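# Hook a fallen bracket from the tank onto the drip rack

## Task

Using the hooked rod, retrieve the newly plated bracket lying on the bottom of the emptied tank, hang it through its hole on the drip rack's unoccupied peg, then withdraw the rod from that hole; the robot must never touch any bracket, and the remaining brackets must stay on their pegs.

## Robot and tools

Robot: two arms, left_arm and right_arm, each with a two-finger gripper. Bases in the scene frame: left_arm at (-0.033, +0.388, 0) m, right_arm at (-0.015, -0.452, 0) m, both facing nearly straight ahead. The scene frame has its origin at table-top height midway between the arms, +x out over the table, +y toward left_arm, +z up. Arm names do not match image sides. A camera stand sits behind the arms.

Gripper: fingers point along the gripper's own +z and close along its x. The reported end_effector_position is the point between the pads; fingertips reach 17.5 mm past it. A block of varying shape juts up to 12 cm toward the gripper's -y and rotates with it. Printed hand positions and orientations may be off by a few cm.

execute_actions(actions, cameras): actions is a list of actions; each action is a table of up to 15 rows, one row per 1/30 s step, and a short table repeats its last row to 15 steps. Every row has 18 numbers in [-1, 1], covering both arms even if one is idle: left dx, dy, dz, rx, ry, rz, left gripper position, force_limit, speed, then the same nine for the right arm. The six pose numbers are an offset, not a pose: measured along the axes of that arm's Hand target as it stood when the action began, and every row counts from that same start, not from the row before. Scale: 1.0 = 0.6 m for dx, dy, dz and 180 degrees for rx, ry, rz, which form a single rotation vector. Repeating an offset in a later action moves further. Zeros for all six hold the arm where it is. Gripper position: +1 fully open (50 mm), about -0.65 pads touching, -1 to grip (closes until blocked). force_limit: -1 about 20 N, 0 about 102 N, +1 about 185 N per pad. speed: -1 is 20 mm/s, 0 is 85, +1 is 150. A 0 in a gripper slot is a real command, so resend the gripper's previous three numbers to leave it alone. cameras: list of names (cam_high, cam_low, cam_left_wrist, cam_right_wrist) or ["all"]; images come only when asked or when actions is empty. An empty actions list also shows the scene number and task.

move(target, speed, blend, stop_force, zero, blocking, cameras): drives each gripper in a straight line. target is one 18-number row laid out as above, or a list of up to 15 such rows; every row is an offset from the Hand targets at the move's start, in their own axes, same scale. speed: m/s, 0.002 to 3.6, default 0.25 (turn rate up to twice that in rad/s), one value or one per target. blend: corner rounding in m for a list; 0 stops at each point. stop_force: 3 to 120 N, shared by both arms; an arm's path ends when its wrist sensor feels that much push against its travel, then it backs off slightly and that becomes its Hand target. Use it slowly when approaching contact; leave it out when moving away from something you press on, and don't rely on it while the gripper rotates. With stop_force, all targets in a list need the same gripper numbers. zero (only with stop_force): true re-zeroes the sensor first; false keeps the old zero. blocking=false returns after 0.5 s while the move continues (not allowed with stop_force). Paths do not avoid obstacles; avoid paths near an arm's own base, which can whip the elbow. The move has a 10 s cap. The result adds a "move:" line: done (within 3 mm and 2 degrees), off_target, moving, held (a check blocked it) or fault, plus limits such as paced (pose clipped) or held.

wait(seconds): 0 to 3600, lets time pass with no new commands. stop(): brakes a running move. zoom_image(camera, region): region [x0, y0, x1, y1] in pixels of that camera's latest image, up to 504 by 504. Image sizes: cam_high and cam_low 504x504, wrist cameras 672x504. zero_wrist_force(arm): left_arm or right_arm; subtracts the current reading from later ones. finished_scene(scene): integer number of the current scene; ends it irreversibly.

Results: per arm, end_effector_position (m) and quat_wxyz in the scene frame, velocities (omitted when joints are essentially still), Hand target (last commanded pose after clipping; next offsets start here), Joint positions and torques, Wrist force/torque in the gripper's own axes (plus the peak since the last shown). Gripper object_status: 0 moving, 1 blocked while opening, 2 blocked while closing (a grip), 3 reached position or pads met (often nothing held). Gap in mm is about (250 - position_measured) x 0.202. A gripper may stop short of its Hand target; send the remaining distance as an offset.

Limits: each step clips commanded orientation to within 32 degrees of the current one. Joint targets move at most 2.78 rad/s. Commands lag about 0.09 to 0.22 s, and fast moves overshoot.

Avoid: the robot touching any bracket, knocking the hung brackets off, dropping the rod or bracket, and anything leaving the table. An outside force near 150 N, or contact torque at a joint's limit (shoulder and elbow 133 N m, wrists 19.5 to 21.5 N m), stops that arm for 10 s; arms are stiff, so a target slightly beyond firm contact can trigger it. Collisions between the arms can end the scene; a clearance check may hold commands that bring them close. Holding loads or pushing toward unreachable poses heats motors: MOTOR HOT appears at 70 °C and the arm brakes at 85 °C. Something may occasionally nudge loose objects.

Each tool is called after ">>>" by a JSON object that holds its "fn" and its "kwargs", one argument or row to a line.

## Session

>>> {"fn": "execute_actions", "kwargs": {
  "actions": []
}}

Scene clock: 0.00 s.
left_arm: end_effector_position=(+0.2711, +0.4771, +0.1256) position_measured=3 object_status=3 end_effector_quat_wxyz=(+0.453, -0.480, +0.575, +0.483) | right_arm: end_effector_position=(+0.6520, -0.0174, +0.2355) position_measured=4 object_status=3 end_effector_quat_wxyz=(-0.079, +0.963, -0.257, -0.014)
Joint positions: left_arm=[-0.935 -1.4 2.379 -1.138 -0.884 1.794] | right_arm=[3.836 -2.254 -0.919 -1.425 1.683 2.808]
Joint velocities: within noise
Joint torques (N m): no reading
Wrist force (N): no reading
Wrist torque (N m): no reading
Wrist force, peak (N): no reading
Hand target: left_arm +0.2711, +0.4771, +0.1256; +0.453, -0.480, +0.575, +0.483 | right_arm +0.6520, -0.0174, +0.2355; -0.079, +0.963, -0.257, -0.014
Tool commands: left_gripper/position=+1.0 left_gripper/force_limit=+1.0 left_gripper/speed=+1.0 right_gripper/position=+0.992157 right_gripper/force_limit=+1.0 right_gripper/speed=+1.0

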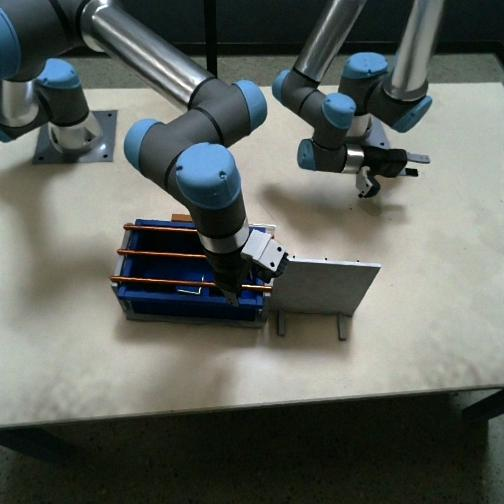

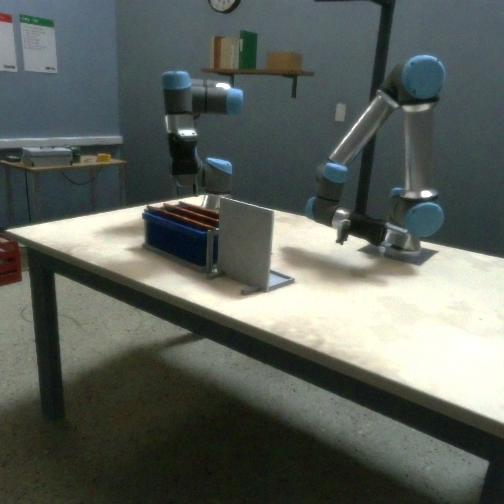

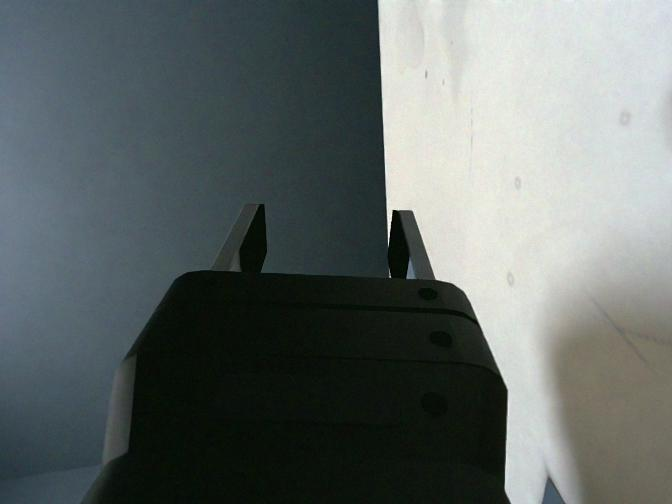

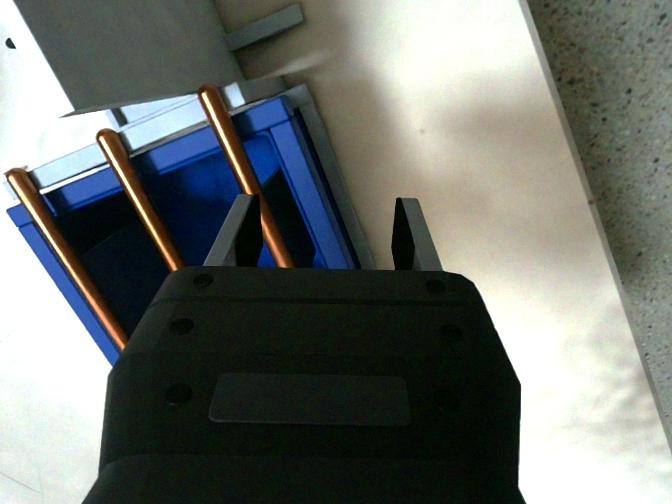

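>>> {"fn": "zoom_image", "kwargs": {
  "camera": "cam_high",
  "region": [90, 190, 390, 350]
}}

>>> {"fn": "zoom_image", "kwargs": {
  "camera": "cam_low",
  "region": [120, 150, 420, 310]
}}

Scaled by 1.680 from the camera's image (finer frame: 720x720).

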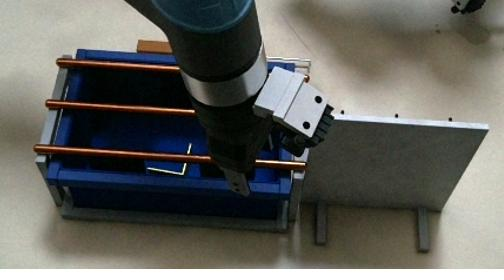

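Scaled by 1.680 from the camera's image (finer frame: 720x720).

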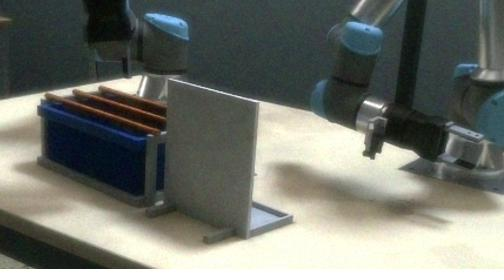

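>>> {"fn": "move", "kwargs": {
  "target": [0,0,0,0,0,0,1,1,1,-0.082,0.516,-0.408,-0.051,0.009,-0.166,1,1,1],
  "speed": 0.5,
  "cameras": ["all"]
}}

>>> {"fn": "zoom_image", "kwargs": {
  "camera": "cam_high",
  "region": [90, 190, 390, 350]
}}

>>> {"fn": "zoom_image", "kwargs": {
  "camera": "cam_high",
  "region": [110, 200, 290, 330]
}}

Scene clock: 7.17 s.
left_arm: end_effector_position=(+0.2711, +0.4771, +0.1256) position_measured=3 object_status=3 end_effector_quat_wxyz=(+0.453, -0.480, +0.575, +0.483) | right_arm: end_effector_position=(+0.4522, -0.2968, +0.4358) position_measured=3 object_status=3 end_effector_quat_wxyz=(+0.000, +1.000, +0.000, +0.000)
Joint positions: left_arm=[-0.935 -1.4 2.379 -1.138 -0.884 1.794] | right_arm=[3.722 -1.563 -1.301 -1.849 1.571 2.165]
Joint torques (N m): left_arm=[0.53 -19.46 -13.85 1.42 0.45 -0.12] | right_arm=[14.52 34.59 16.91 2.14 1.08 -1.69]
Wrist force (N): left_arm=[0.0 0.2 -0.1] | right_arm=[0.2 0.0 0.2]
Wrist torque (N m): left_arm=[0.03 0.01 0.00] | right_arm=[0.02 -0.06 0.07]
Wrist force, peak (N): left_arm=[-0.6 0.5 -0.2] | right_arm=[-2.1 3.1 -1.8]
Hand target: left_arm +0.2711, +0.4771, +0.1256; +0.453, -0.480, +0.575, +0.483 | right_arm +0.4521, -0.2968, +0.4359; +0.000, +1.000, +0.000, +0.000
Off the commanded pose: left_arm 0.000 m, 0 deg | right_arm 0.000 m, 0 deg.
move: done

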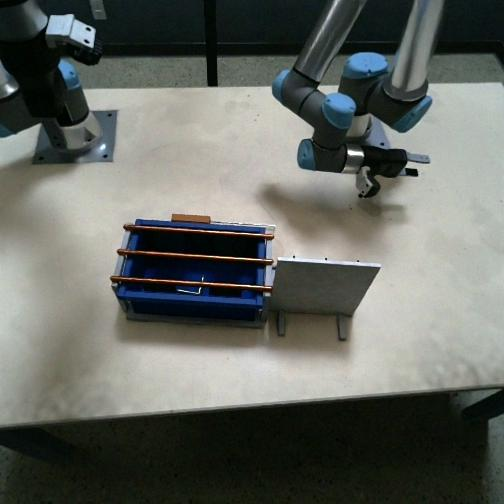

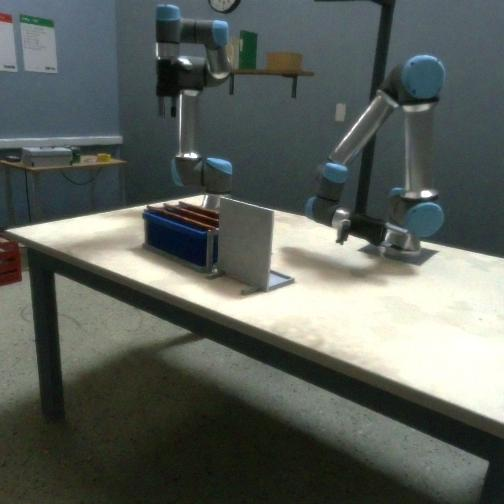

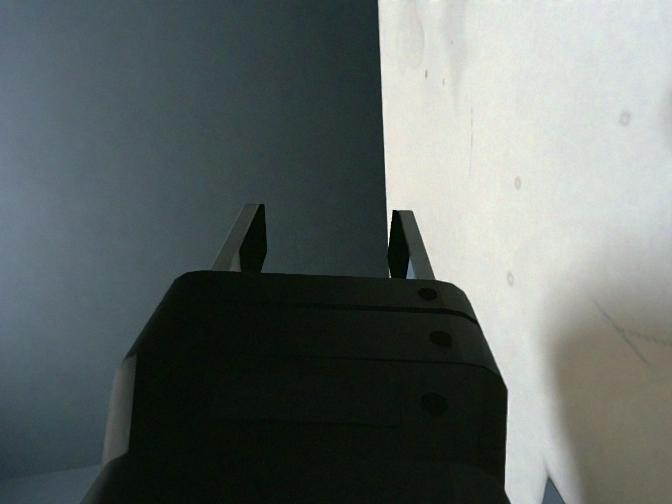

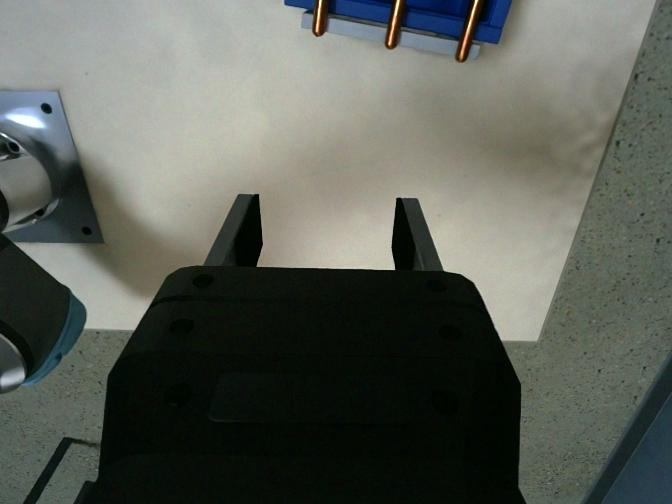

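Scaled by 1.680 from the camera's image (finer frame: 720x720).

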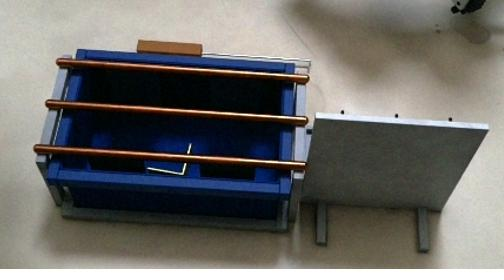

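Scaled by 2.800 from the camera's image (finer frame: 720x720).

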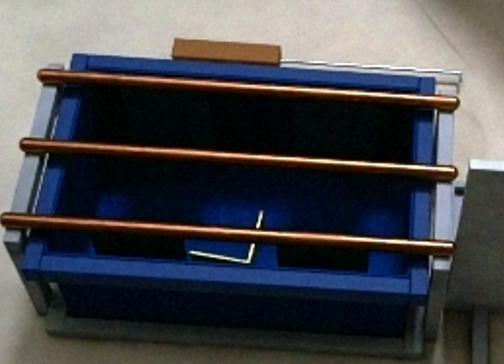

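>>> {"fn": "move", "kwargs": {
  "target": [0,0,0,0,0,0,1,1,1,0.03,-0.12,0.0,0,0,0,1,1,1],
  "speed": 0.5,
  "cameras": ["cam_right_wrist"]
}}

>>> {"fn": "zoom_image", "kwargs": {
  "camera": "cam_right_wrist",
  "region": [150, 0, 600, 300]
}}

>>> {"fn": "move", "kwargs": {
  "target": [0,0,0,0,0,0,1,1,1,0.0,-0.33,0.0,0,0,0,1,1,1],
  "speed": 0.5,
  "cameras": ["cam_right_wrist","cam_high"]
}}

>>> {"fn": "zoom_image", "kwargs": {
  "camera": "cam_right_wrist",
  "region": [100, 0, 604, 500]
}}

Scene clock: 11.83 s.
left_arm: end_effector_position=(+0.2711, +0.4771, +0.1256) position_measured=3 object_status=3 end_effector_quat_wxyz=(+0.453, -0.480, +0.575, +0.483) | right_arm: end_effector_position=(+0.4700, -0.2250, +0.4358) position_measured=3 object_status=3 end_effector_quat_wxyz=(+0.000, +1.000, +0.001, +0.000)
Joint positions: left_arm=[-0.935 -1.4 2.379 -1.138 -0.884 1.794] | right_arm=[3.816 -1.67 -1.189 -1.855 1.571 2.259]
Joint torques (N m): left_arm=[0.1 -19.91 -13.23 1.45 0.19 -0.01] | right_arm=[6.02 24.02 28.82 5.9 -1.74 2.14]
Wrist force (N): left_arm=[-0.3 0.4 0.0] | right_arm=[0.0 -0.1 0.7]
Wrist torque (N m): left_arm=[0.05 0.04 -0.01] | right_arm=[0.00 -0.03 0.00]
Wrist force, peak (N): left_arm=[-0.4 0.5 -0.4] | right_arm=[0.9 -4.2 0.7]
Hand target: left_arm +0.2711, +0.4771, +0.1256; +0.453, -0.480, +0.575, +0.483 | right_arm +0.4700, -0.2248, +0.4358; +0.000, +1.000, +0.000, +0.000
Off the commanded pose: left_arm 0.000 m, 0 deg | right_arm 0.000 m, 0 deg.
move: done

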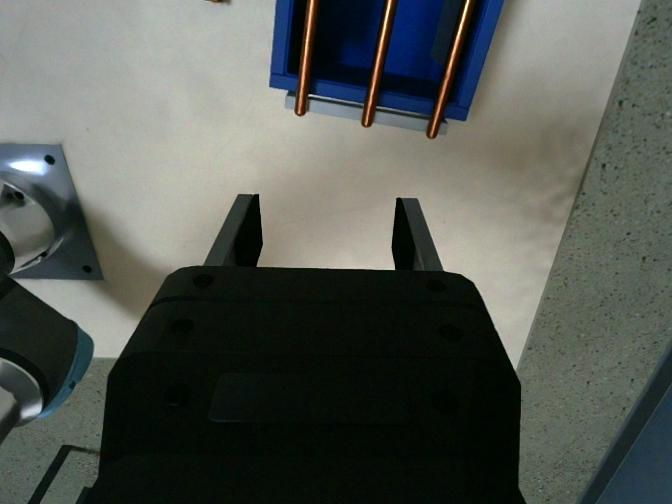

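Scaled by 1.120 from the camera's image (finer frame: 960x720).

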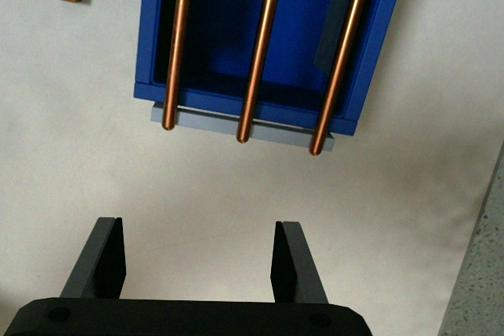

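Scene clock: 12.83 s.
left_arm: end_effector_position=(+0.2711, +0.4771, +0.1256) position_measured=3 object_status=3 end_effector_quat_wxyz=(+0.453, -0.480, +0.575, +0.483) | right_arm: end_effector_position=(+0.4698, -0.0269, +0.4357) position_measured=3 object_status=3 end_effector_quat_wxyz=(+0.000, +1.000, +0.001, +0.000)
Joint positions: left_arm=[-0.935 -1.4 2.379 -1.138 -0.884 1.794] | right_arm=[4.055 -1.969 -0.806 -1.938 1.571 2.498]
Joint torques (N m): left_arm=[-0.07 -20.98 -13.73 1.43 0.23 -0.18] | right_arm=[1.08 34.03 27.88 5.56 1.64 1.79]
Wrist force (N): left_arm=[-0.3 0.3 -0.1] | right_arm=[0.3 0.1 0.4]
Wrist torque (N m): left_arm=[0.04 0.02 -0.01] | right_arm=[0.05 -0.06 0.00]
Wrist force, peak (N): left_arm=[-0.3 0.6 -0.3] | right_arm=[0.0 4.4 0.3]
Hand target: left_arm +0.2711, +0.4771, +0.1256; +0.453, -0.480, +0.575, +0.483 | right_arm +0.4698, -0.0268, +0.4357; +0.000, +1.000, +0.000, +0.000
Off the commanded pose: left_arm 0.000 m, 0 deg | right_arm 0.000 m, 0 deg.
move: done
Images, in order (width x height): cam_high 504x504, cam_right_wrist 672x504.

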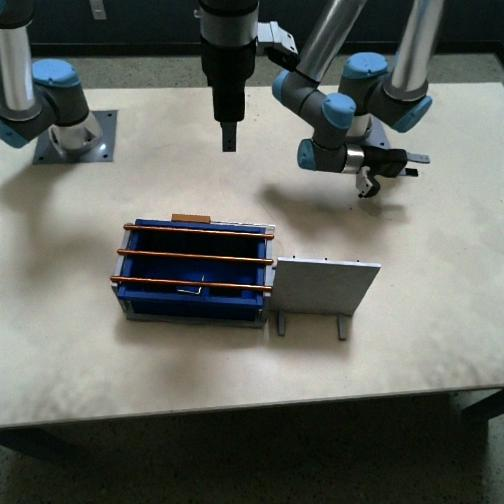

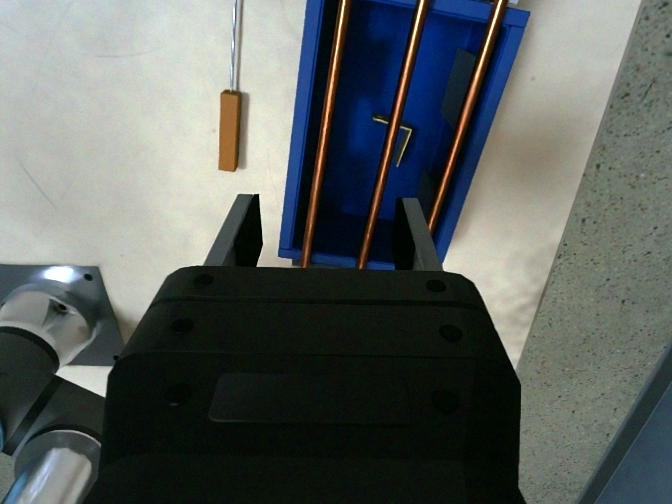

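Scaled by 1.000.

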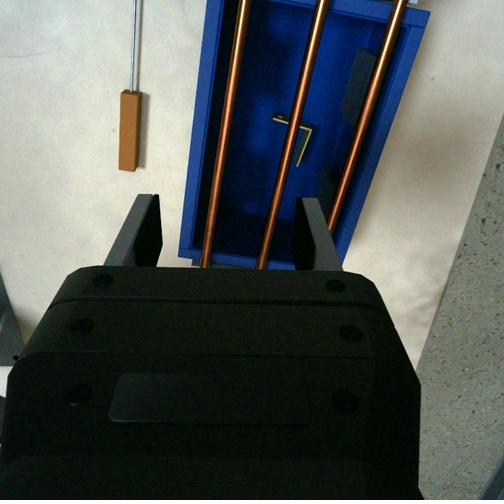

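>>> {"fn": "move", "kwargs": {
  "target": [0,0,0,0,0,0,1,1,1,-0.15,0,0.25,0,0,0,1,1,1],
  "speed": 0.5,
  "cameras": ["cam_right_wrist"]
}}

>>> {"fn": "move", "kwargs": {
  "target": [0,0,0,0,0,0,1,1,1,0,-0.17,0,0,0,0,1,1,1],
  "speed": 0.5,
  "cameras": ["cam_right_wrist","cam_high"]
}}

Scene clock: 18.73 s.
left_arm: end_effector_position=(+0.2711, +0.4771, +0.1256) position_measured=3 object_status=3 end_effector_quat_wxyz=(+0.453, -0.480, +0.575, +0.483) | right_arm: end_effector_position=(+0.3797, -0.0271, +0.2858) position_measured=3 object_status=3 end_effector_quat_wxyz=(+0.000, +1.000, +0.001, +0.000)
Joint positions: left_arm=[-0.935 -1.4 2.379 -1.138 -0.884 1.794] | right_arm=[4.181 -1.746 -1.488 -1.48 1.571 2.624]
Joint torques (N m): left_arm=[-0.31 -20.9 -13.22 1.43 0.16 -0.21] | right_arm=[-8.37 25 18.66 5.86 1.43 0.19]
Wrist force (N): left_arm=[0.0 0.3 0.0] | right_arm=[0.1 0.1 0.8]
Wrist torque (N m): left_arm=[0.04 0.00 -0.01] | right_arm=[0.05 -0.04 -0.02]
Wrist force, peak (N): left_arm=[-0.4 0.5 -0.3] | right_arm=[-2.0 0.2 4.1]
Hand target: left_arm +0.2711, +0.4771, +0.1256; +0.453, -0.480, +0.575, +0.483 | right_arm +0.3798, -0.0270, +0.2857; +0.000, +1.000, +0.000, +0.000
Off the commanded pose: left_arm 0.000 m, 0 deg | right_arm 0.000 m, 0 deg.
move: done

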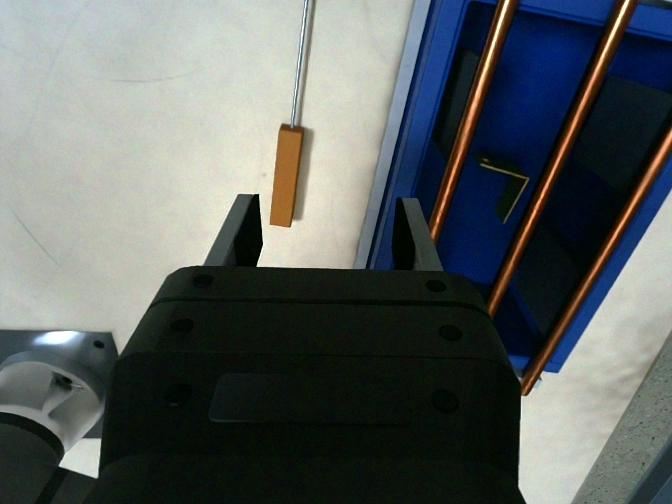

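Scene clock: 19.57 s.
left_arm: end_effector_position=(+0.2711, +0.4771, +0.1256) position_measured=3 object_status=3 end_effector_quat_wxyz=(+0.453, -0.480, +0.575, +0.483) | right_arm: end_effector_position=(+0.3796, +0.0750, +0.2857) position_measured=3 object_status=3 end_effector_quat_wxyz=(+0.000, +1.000, +0.001, +0.000)
Joint positions: left_arm=[-0.935 -1.4 2.379 -1.138 -0.884 1.794] | right_arm=[4.259 -1.938 -1.24 -1.535 1.571 2.702]
Joint torques (N m): left_arm=[-0.25 -20.85 -13.78 1.63 0.15 -0.06] | right_arm=[-8.86 34.05 29.55 5.57 -0.56 0.27]
Wrist force (N): left_arm=[0.0 0.5 -0.1] | right_arm=[-0.2 0.0 0.4]
Wrist torque (N m): left_arm=[0.06 0.00 -0.01] | right_arm=[0.01 0.00 -0.02]
Wrist force, peak (N): left_arm=[-0.3 0.5 -0.1] | right_arm=[-0.5 -4.0 0.8]
Hand target: left_arm +0.2711, +0.4771, +0.1256; +0.453, -0.480, +0.575, +0.483 | right_arm +0.3797, +0.0750, +0.2857; +0.000, +1.000, +0.000, +0.000
Off the commanded pose: left_arm 0.000 m, 0 deg | right_arm 0.000 m, 0 deg.
move: done
Images, in order (width x height): cam_high 504x504, cam_right_wrist 672x504.

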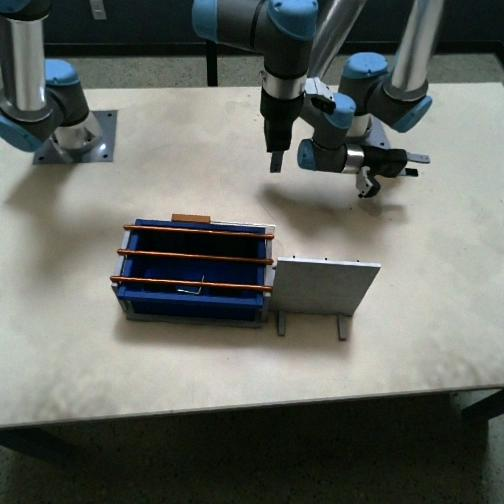

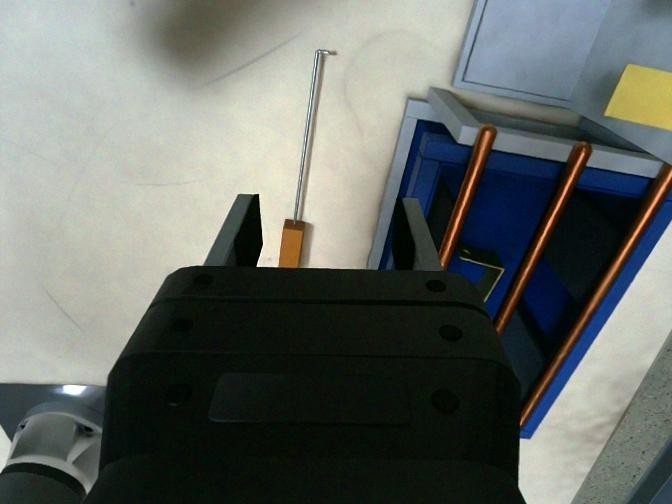

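>>> {"fn": "zoom_image", "kwargs": {
  "camera": "cam_right_wrist",
  "region": [420, 0, 672, 190]
}}

>>> {"fn": "zoom_image", "kwargs": {
  "camera": "cam_right_wrist",
  "region": [280, 30, 380, 105]
}}

>>> {"fn": "move", "kwargs": {
  "target": [0,0,0,0,0,0,1,1,1,0,-0.25,-0.2,0,0,0,1,1,1],
  "speed": 0.5,
  "cameras": ["cam_right_wrist"]
}}

>>> {"fn": "zoom_image", "kwargs": {
  "camera": "cam_right_wrist",
  "region": [330, 0, 672, 260]
}}

Scaled by 2.000 from the camera's image (finer frame: 960x720).

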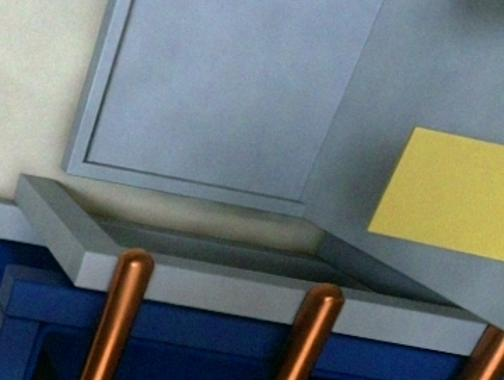

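Scaled by 5.040 from the camera's image (finer frame: 960x720).

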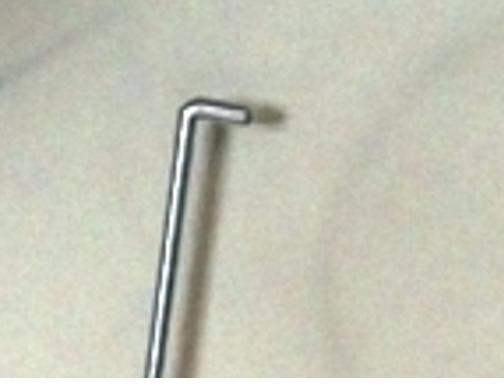

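Scene clock: 27.77 s.
left_arm: end_effector_position=(+0.2711, +0.4771, +0.1256) position_measured=3 object_status=3 end_effector_quat_wxyz=(+0.453, -0.480, +0.575, +0.483) | right_arm: end_effector_position=(+0.3790, +0.2242, +0.4049) position_measured=3 object_status=3 end_effector_quat_wxyz=(-0.033, +0.999, +0.000, +0.018)
Joint positions: left_arm=[-0.935 -1.4 2.379 -1.138 -0.884 1.794] | right_arm=[4.345 -2.477 -0.035 -2.126 1.561 2.788]
Joint torques (N m): left_arm=[0.28 -20.58 -12.91 1.41 0.2 -0.21] | right_arm=[-13.39 49.15 14.53 0.23 1.49 -1.74]
Wrist force (N): left_arm=[-0.1 0.4 0.0] | right_arm=[-0.3 0.2 0.4]
Wrist torque (N m): left_arm=[0.06 0.02 -0.01] | right_arm=[0.06 0.02 -0.01]
Wrist force, peak (N): left_arm=[-0.4 0.5 -0.3] | right_arm=[0.2 2.8 3.2]
Hand target: left_arm +0.2711, +0.4771, +0.1256; +0.453, -0.480, +0.575, +0.483 | right_arm +0.3796, +0.2251, +0.4055; +0.000, +1.000, +0.000, +0.000
Off the commanded pose: left_arm 0.000 m, 0 deg | right_arm 0.001 m, 4 deg.
elbow stopped short (right arm): the move would have taken joint 3 (elbow) straighter than the controller allows.
move: off_target (right_arm)

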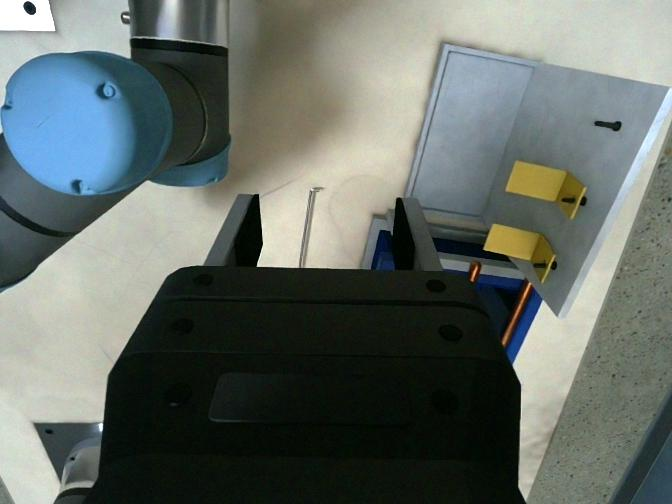

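Scaled by 1.474 from the camera's image (finer frame: 960x720).

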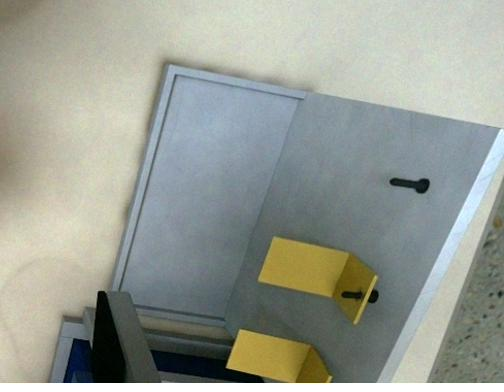

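>>> {"fn": "move", "kwargs": {
  "target": [
    [0,0,0,0,0,0,1,1,1,0,0.45,0,0,0,0,1,1,1],
    [0,0,0,0,0,0,1,1,1,0.283,0.45,0.308,0,0,0,1,1,1]
  ],
  "speed": 0.5,
  "blend": 0.03,
  "cameras": ["cam_right_wrist"]
}}

>>> {"fn": "zoom_image", "kwargs": {
  "camera": "cam_right_wrist",
  "region": [180, 0, 520, 260]
}}

Scene clock: 36.80 s.
left_arm: end_effector_position=(+0.2711, +0.4771, +0.1256) position_measured=3 object_status=3 end_effector_quat_wxyz=(+0.453, -0.480, +0.575, +0.483) | right_arm: end_effector_position=(+0.5495, -0.0450, +0.2209) position_measured=3 object_status=3 end_effector_quat_wxyz=(+0.000, +1.000, +0.000, +0.000)
Joint positions: left_arm=[-0.935 -1.4 2.379 -1.138 -0.884 1.794] | right_arm=[3.944 -2.048 -1.246 -1.419 1.571 2.388]
Joint torques (N m): left_arm=[0.17 -21.25 -13.59 1.58 0.18 -0.08] | right_arm=[8.17 38.31 23.38 4.15 1.06 0.46]
Wrist force (N): left_arm=[-0.2 0.2 0.2] | right_arm=[-0.1 -0.3 0.3]
Wrist torque (N m): left_arm=[0.02 0.03 -0.01] | right_arm=[0.00 0.00 0.09]
Wrist force, peak (N): left_arm=[-0.2 0.7 0.1] | right_arm=[-0.5 1.2 -6.3]
Hand target: left_arm +0.2711, +0.4771, +0.1256; +0.453, -0.480, +0.575, +0.483 | right_arm +0.5495, -0.0449, +0.2208; +0.000, +1.000, +0.000, +0.000
Off the commanded pose: left_arm 0.000 m, 0 deg | right_arm 0.000 m, 0 deg.
move: done

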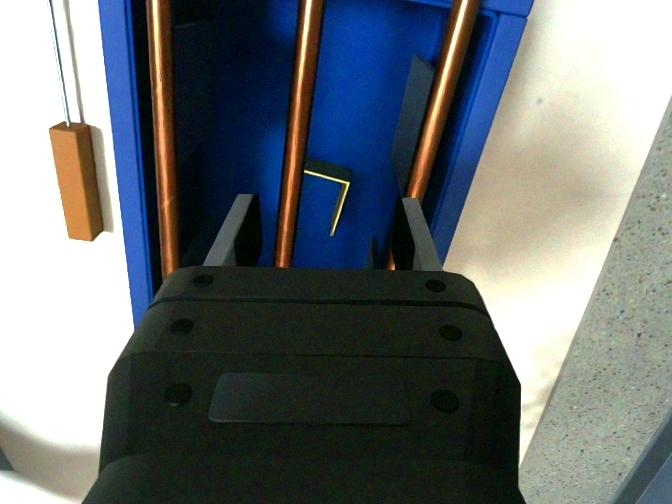

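Scaled by 1.482 from the camera's image (finer frame: 960x720).

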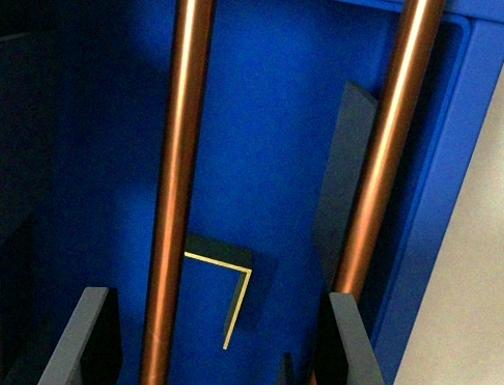

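>>> {"fn": "move", "kwargs": {
  "target": [0,0,0,0,0,0,1,1,1,-0.22,0.03,-0.04,0,0.19,0,1,1,1],
  "speed": 0.5,
  "cameras": ["cam_right_wrist"]
}}

>>> {"fn": "zoom_image", "kwargs": {
  "camera": "cam_right_wrist",
  "region": [240, 80, 440, 230]
}}

Scene clock: 57.67 s.
left_arm: end_effector_position=(+0.2711, +0.4771, +0.1256) position_measured=3 object_status=3 end_effector_quat_wxyz=(+0.453, -0.480, +0.575, +0.483) | right_arm: end_effector_position=(+0.4176, -0.0631, +0.2449) position_measured=3 object_status=3 end_effector_quat_wxyz=(+0.000, +0.956, +0.001, +0.294)
Joint positions: left_arm=[-0.935 -1.4 2.379 -1.138 -0.884 1.794] | right_arm=[4.342 -1.583 -1.954 -0.943 1.017 2.718]
Joint torques (N m): left_arm=[0.37 -20.57 -12.9 1.58 0.05 -0.17] | right_arm=[12.23 32.17 18.38 3.59 -3.49 2.23]
Wrist force (N): left_arm=[0.0 0.2 -0.1] | right_arm=[-1.8 -0.3 -0.4]
Wrist torque (N m): left_arm=[0.02 0.01 -0.01] | right_arm=[0.03 0.02 -0.17]
Wrist force, peak (N): left_arm=[-0.1 0.7 0.1] | right_arm=[-4.5 0.0 -1.7]
Hand target: left_arm +0.2711, +0.4771, +0.1256; +0.453, -0.480, +0.575, +0.483 | right_arm +0.4176, -0.0630, +0.2449; +0.000, +0.956, +0.001, +0.294
Off the commanded pose: left_arm 0.000 m, 0 deg | right_arm 0.000 m, 0 deg.
move: done

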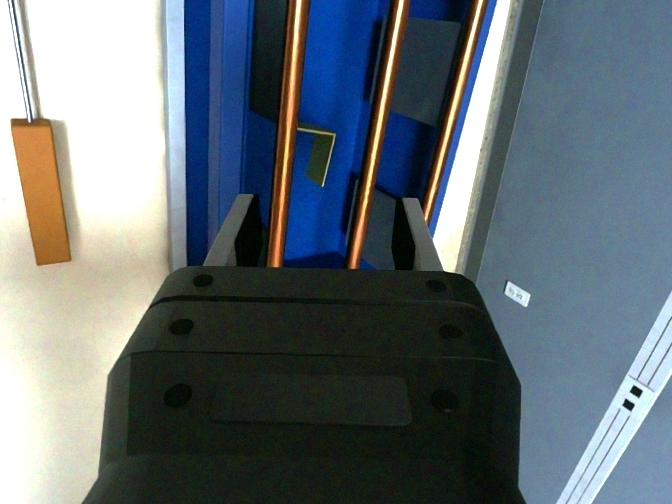

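Scaled by 2.520 from the camera's image (finer frame: 960x720).

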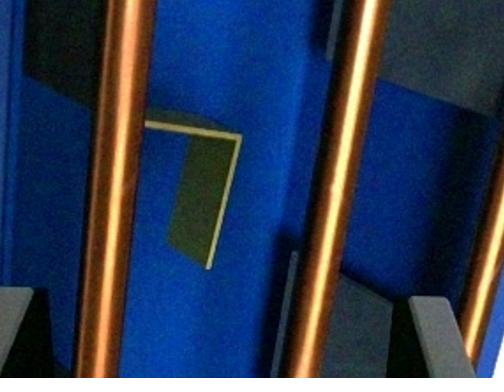

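>>> {"fn": "move", "kwargs": {
  "target": [
    [0,0,0,0,0,0,1,1,1,0,0,-0.05,0,-0.19,0,1,1,1],
    [0,0,0,0,0,0,1,1,1,0.268,-0.07,0.1325,0,-0.27,0,1,1,1]
  ],
  "speed": 0.5,
  "blend": 0.03,
  "cameras": ["cam_right_wrist"]
}}

>>> {"fn": "zoom_image", "kwargs": {
  "camera": "cam_right_wrist",
  "region": [240, 80, 440, 230]
}}

Scene clock: 62.00 s.
left_arm: end_effector_position=(+0.2711, +0.4771, +0.1256) position_measured=3 object_status=3 end_effector_quat_wxyz=(+0.453, -0.480, +0.575, +0.483) | right_arm: end_effector_position=(+0.5953, -0.0208, +0.2695) position_measured=3 object_status=3 end_effector_quat_wxyz=(+0.000, +0.992, +0.000, -0.126)
Joint positions: left_arm=[-0.935 -1.4 2.379 -1.138 -0.884 1.794] | right_arm=[3.863 -2.382 -0.545 -1.975 1.738 2.29]
Joint torques (N m): left_arm=[-0.3 -20.87 -13.76 1.59 0.1 -0.21] | right_arm=[9 55.26 29.29 0.2 -1.54 1.93]
Wrist force (N): left_arm=[-0.1 0.4 -0.1] | right_arm=[0.6 0.0 0.4]
Wrist torque (N m): left_arm=[0.06 0.02 0.00] | right_arm=[0.05 -0.08 0.16]
Wrist force, peak (N): left_arm=[-0.4 0.5 0.3] | right_arm=[3.9 -0.3 0.0]
Hand target: left_arm +0.2711, +0.4771, +0.1256; +0.453, -0.480, +0.575, +0.483 | right_arm +0.5952, -0.0208, +0.2694; +0.000, +0.992, +0.000, -0.126
Off the commanded pose: left_arm 0.000 m, 0 deg | right_arm 0.000 m, 0 deg.
move: done

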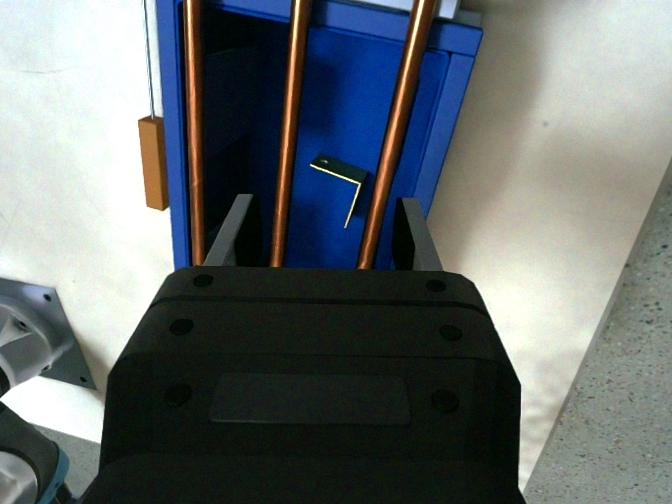

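Scaled by 2.520 from the camera's image (finer frame: 960x720).

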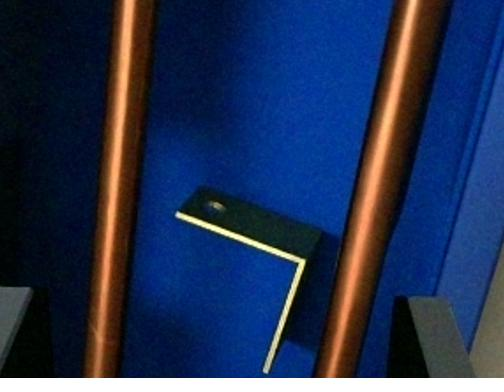

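>>> {"fn": "move", "kwargs": {
  "target": [
    [0,0,0,0,0,0,1,1,1,-0.191,0.567,-0.105,0.1236,-0.128,0.973,1,1,1],
    [-0.103,-0.119,-0.973,0.394,0.312,0.400,1,1,1,-0.191,0.567,-0.105,0.1236,-0.128,0.973,1,1,1]
  ],
  "speed": 0.6,
  "blend": 0.03,
  "cameras": ["all"]
}}

Scene clock: 79.77 s.
left_arm: end_effector_position=(+0.3159, -0.0993, +0.2496) position_measured=3 object_status=3 end_effector_quat_wxyz=(+0.000, +0.084, +0.996, +0.000) | right_arm: end_effector_position=(+0.5003, -0.3610, +0.3592) position_measured=3 object_status=3 end_effector_quat_wxyz=(+0.000, -0.001, +0.991, +0.130)
Joint positions: left_arm=[-1.173 -1.336 1.508 -1.742 -1.571 3.707] | right_arm=[3.435 -1.586 -1.52 -1.526 1.819 5.028]
Joint torques (N m): left_arm=[-3.44 -29.13 -39.27 -5.69 -1.85 1.96] | right_arm=[14.41 15.35 29.51 0.58 2.42 1.99]
Wrist force (N): left_arm=[-3.2 1.9 1.5] | right_arm=[0.2 0.0 0.9]
Wrist torque (N m): left_arm=[0.19 0.41 0.10] | right_arm=[0.08 -0.03 0.06]
Wrist force, peak (N): left_arm=[-5.9 1.1 1.2] | right_arm=[0.6 -1.2 1.3]
Hand target: left_arm +0.3159, -0.0994, +0.2496; +0.000, +0.084, +0.996, +0.000 | right_arm +0.5003, -0.3610, +0.3592; +0.000, -0.001, +0.991, +0.130
Off the commanded pose: left_arm 0.000 m, 0 deg | right_arm 0.000 m, 0 deg.
move: done

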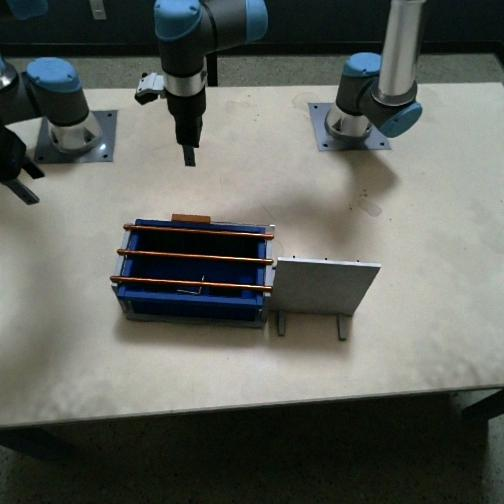

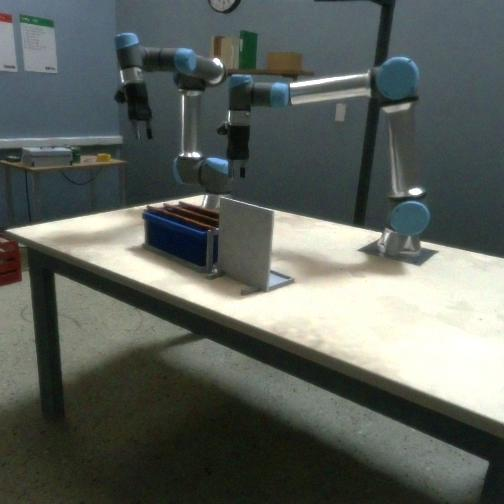

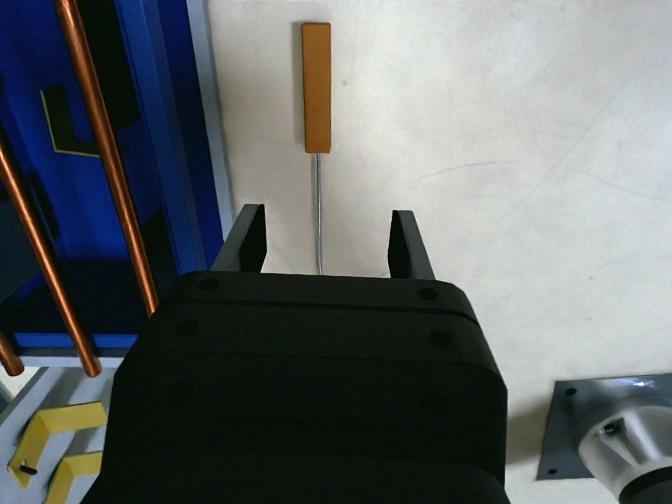

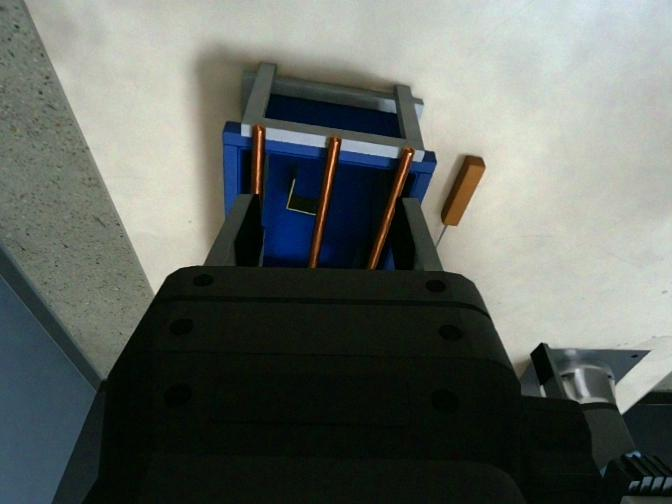

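>>> {"fn": "move", "kwargs": {
  "target": [-0.013,-0.06,0.29,0,0,0,1,1,1,0,0,0,0,0,0,1,1,1],
  "speed": 0.4,
  "cameras": ["cam_left_wrist"]
}}

>>> {"fn": "move", "kwargs": {
  "target": [0,0,0.089,0,0,0,1,1,1,0,0,0,0,0,0,1,1,1],
  "speed": 0.04,
  "stop_force": 8,
  "cameras": ["cam_left_wrist","cam_high"]
}}

Scene clock: 83.47 s.
left_arm: end_effector_position=(+0.3175, -0.1362, +0.0758) position_measured=3 object_status=3 end_effector_quat_wxyz=(+0.000, +0.084, +0.996, +0.000) | right_arm: end_effector_position=(+0.5003, -0.3610, +0.3592) position_measured=3 object_status=3 end_effector_quat_wxyz=(+0.000, -0.001, +0.991, +0.130)
Joint positions: left_arm=[-1.193 -1.118 1.683 -2.135 -1.571 3.686] | right_arm=[3.435 -1.586 -1.52 -1.526 1.819 5.028]
Joint torques (N m): left_arm=[7.06 -36.75 -19.27 -5.21 1.89 2.07] | right_arm=[13.83 15.67 29.05 0.36 2.24 1.76]
Wrist force (N): left_arm=[-3.2 1.7 2.1] | right_arm=[0.3 -0.1 0.7]
Wrist torque (N m): left_arm=[0.13 0.37 0.22] | right_arm=[0.06 -0.05 0.06]
Wrist force, peak (N): left_arm=[-3.6 0.8 5.9] | right_arm=[0.1 -0.3 1.2]
Hand target: left_arm +0.3176, -0.1362, +0.0756; +0.000, +0.084, +0.996, +0.000 | right_arm +0.5003, -0.3610, +0.3592; +0.000, -0.001, +0.991, +0.130
Off the commanded pose: left_arm 0.000 m, 0 deg | right_arm 0.000 m, 0 deg.
move: done

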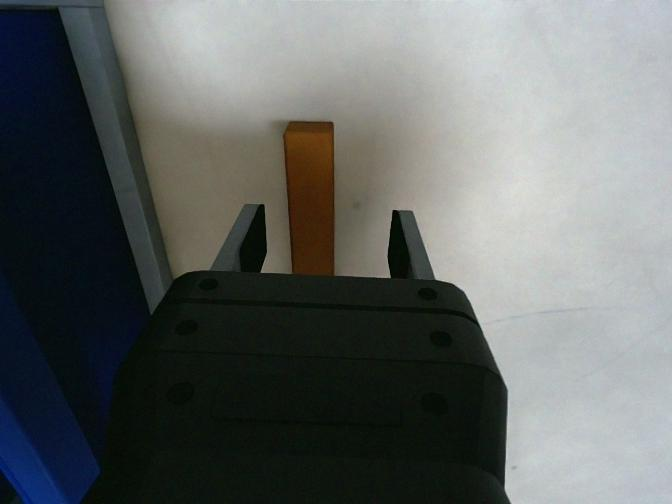

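Scene clock: 85.90 s.
left_arm: end_effector_position=(+0.3176, -0.1362, +0.0222) position_measured=3 object_status=3 end_effector_quat_wxyz=(+0.000, +0.084, +0.996, +0.000) | right_arm: end_effector_position=(+0.5003, -0.3610, +0.3592) position_measured=3 object_status=3 end_effector_quat_wxyz=(+0.000, -0.001, +0.991, +0.130)
Joint positions: left_arm=[-1.193 -1.044 1.73 -2.257 -1.571 3.686] | right_arm=[3.435 -1.586 -1.52 -1.526 1.819 5.028]
Joint torques (N m): left_arm=[7.09 -54.65 -32.72 -0.99 1.58 1.86] | right_arm=[14.71 15.5 28.36 0.76 2.09 1.6]
Wrist force (N): left_arm=[-3.1 1.8 1.9] | right_arm=[0.3 0.0 0.7]
Wrist torque (N m): left_arm=[0.19 0.37 0.22] | right_arm=[0.08 -0.04 0.06]
Wrist force, peak (N): left_arm=[-3.8 1.6 2.3] | right_arm=[0.2 -0.1 1.2]
Hand target: left_arm +0.3176, -0.1362, +0.0222; +0.000, +0.084, +0.996, +0.000 | right_arm +0.5003, -0.3610, +0.3592; +0.000, -0.001, +0.991, +0.130
Off the commanded pose: left_arm 0.000 m, 0 deg | right_arm 0.000 m, 0 deg.
move: done
Images, in order (width x height): cam_high 504x504, cam_left_wrist 672x504.

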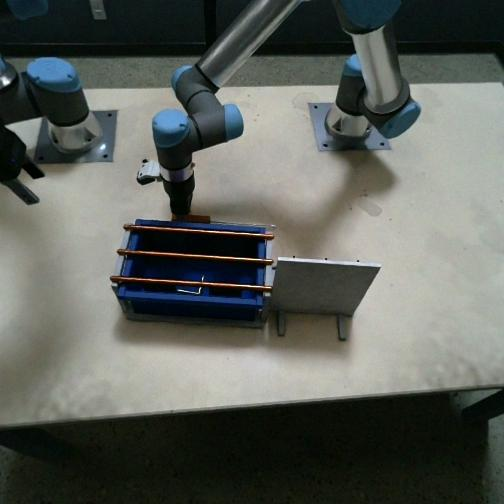

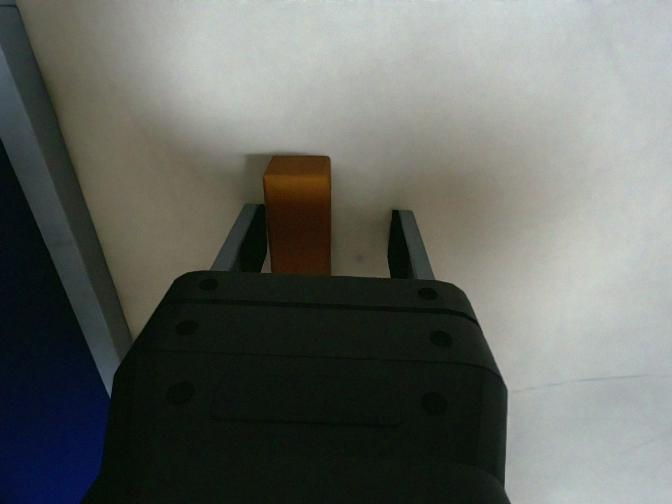

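>>> {"fn": "move", "kwargs": {
  "target": [-0.018,0,0,0,0,0,1,1,1,0,0,0,0,0,0,1,1,1],
  "speed": 0.05,
  "cameras": ["cam_left_wrist"]
}}

>>> {"fn": "move", "kwargs": {
  "target": [0,0,0,0,0,0,-1,-0.6,-0.6,0,0,0,0,0,0,1,1,1]
}}

>>> {"fn": "move", "kwargs": {
  "target": [0,0,-0.25,0,0,0,-1,-0.6,-0.6,0,0,0,0,0,0,1,1,1],
  "speed": 0.2,
  "cameras": ["cam_left_wrist","cam_right_wrist"]
}}

Scene clock: 88.27 s.
left_arm: end_effector_position=(+0.3283, -0.1379, +0.0222) position_measured=3 object_status=3 end_effector_quat_wxyz=(+0.000, +0.084, +0.996, +0.000) | right_arm: end_effector_position=(+0.5003, -0.3610, +0.3592) position_measured=3 object_status=3 end_effector_quat_wxyz=(+0.000, -0.001, +0.991, +0.130)
Joint positions: left_arm=[-1.178 -1.029 1.706 -2.246 -1.571 3.702] | right_arm=[3.435 -1.586 -1.52 -1.526 1.819 5.028]
Joint torques (N m): left_arm=[-7.37 -54.87 -15.06 -5.37 1.22 -2.25] | right_arm=[14.57 15.86 29.73 0.21 1.72 1.37]
Wrist force (N): left_arm=[-3.0 1.9 2.3] | right_arm=[0.0 0.0 0.9]
Wrist torque (N m): left_arm=[0.19 0.36 0.09] | right_arm=[0.08 -0.01 0.06]
Wrist force, peak (N): left_arm=[-4.3 2.1 2.2] | right_arm=[0.0 -0.2 1.1]
Hand target: left_arm +0.3282, -0.1380, +0.0222; +0.000, +0.084, +0.996, +0.000 | right_arm +0.5003, -0.3610, +0.3592; +0.000, -0.001, +0.991, +0.130
Off the commanded pose: left_arm 0.000 m, 0 deg | right_arm 0.000 m, 0 deg.
move: done

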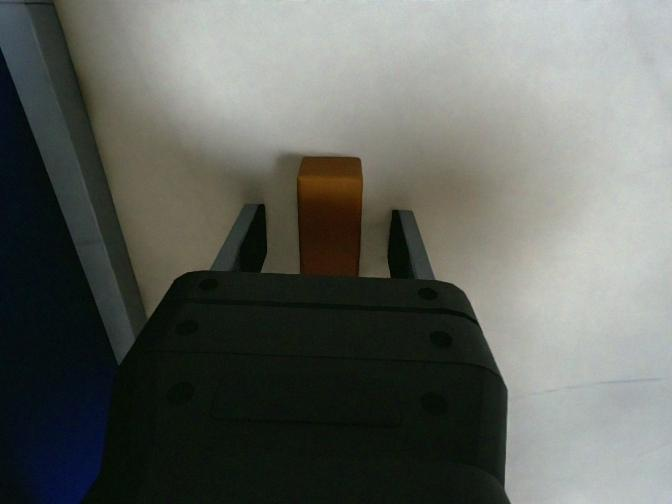

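Scene clock: 89.10 s.
left_arm: end_effector_position=(+0.3282, -0.1380, +0.0222) position_measured=143 object_status=2 end_effector_quat_wxyz=(+0.000, +0.084, +0.996, +0.000) | right_arm: end_effector_position=(+0.5003, -0.3610, +0.3592) position_measured=3 object_status=3 end_effector_quat_wxyz=(+0.000, -0.001, +0.991, +0.130)
Joint positions: left_arm=[-1.178 -1.03 1.706 -2.247 -1.571 3.701] | right_arm=[3.435 -1.586 -1.52 -1.526 1.819 5.028]
Joint torques (N m): left_arm=[-7.18 -54.09 -13.47 -5.03 -1.11 -2.16] | right_arm=[13.68 16.25 27.96 0.53 1.64 1.24]
Wrist force (N): left_arm=[-3.4 2.1 2.3] | right_arm=[0.2 -0.1 1.0]
Wrist torque (N m): left_arm=[0.23 0.41 0.10] | right_arm=[0.06 -0.03 0.06]
Wrist force, peak (N): left_arm=[-3.4 2.1 2.3] | right_arm=[0.2 -0.2 1.1]
Hand target: left_arm +0.3282, -0.1380, +0.0222; +0.000, +0.084, +0.996, +0.000 | right_arm +0.5003, -0.3610, +0.3592; +0.000, -0.001, +0.991, +0.130
Off the commanded pose: left_arm 0.000 m, 0 deg | right_arm 0.000 m, 0 deg.
move: done

Scene clock: 90.33 s.
left_arm: end_effector_position=(+0.3283, -0.1380, +0.1721) position_measured=143 object_status=2 end_effector_quat_wxyz=(+0.000, +0.084, +0.996, +0.000) | right_arm: end_effector_position=(+0.5003, -0.3610, +0.3592) position_measured=3 object_status=3 end_effector_quat_wxyz=(+0.000, -0.001, +0.991, +0.130)
Joint positions: left_arm=[-1.178 -1.2 1.531 -1.901 -1.571 3.701] | right_arm=[3.435 -1.586 -1.52 -1.526 1.819 5.028]
Joint torques (N m): left_arm=[0.46 -45.24 -29.06 -1.42 -1.28 1.3] | right_arm=[14.49 15.44 28.74 0.58 1.58 1.24]
Wrist force (N): left_arm=[-3.3 2.1 2.1] | right_arm=[0.2 -0.1 0.8]
Wrist torque (N m): left_arm=[0.29 0.37 0.07] | right_arm=[0.07 -0.03 0.06]
Wrist force, peak (N): left_arm=[-3.4 2.1 5.5] | right_arm=[0.2 -0.1 1.1]
Hand target: left_arm +0.3282, -0.1380, +0.1722; +0.000, +0.084, +0.996, +0.000 | right_arm +0.5003, -0.3610, +0.3592; +0.000, -0.001, +0.991, +0.130
Off the commanded pose: left_arm 0.000 m, 0 deg | right_arm 0.000 m, 0 deg.
move: done

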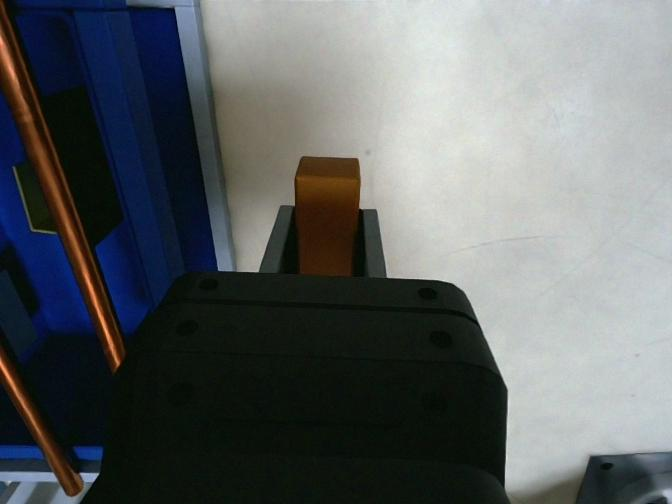

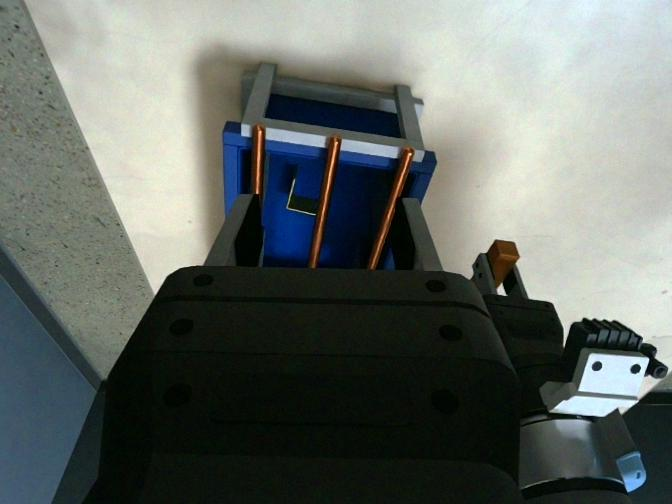

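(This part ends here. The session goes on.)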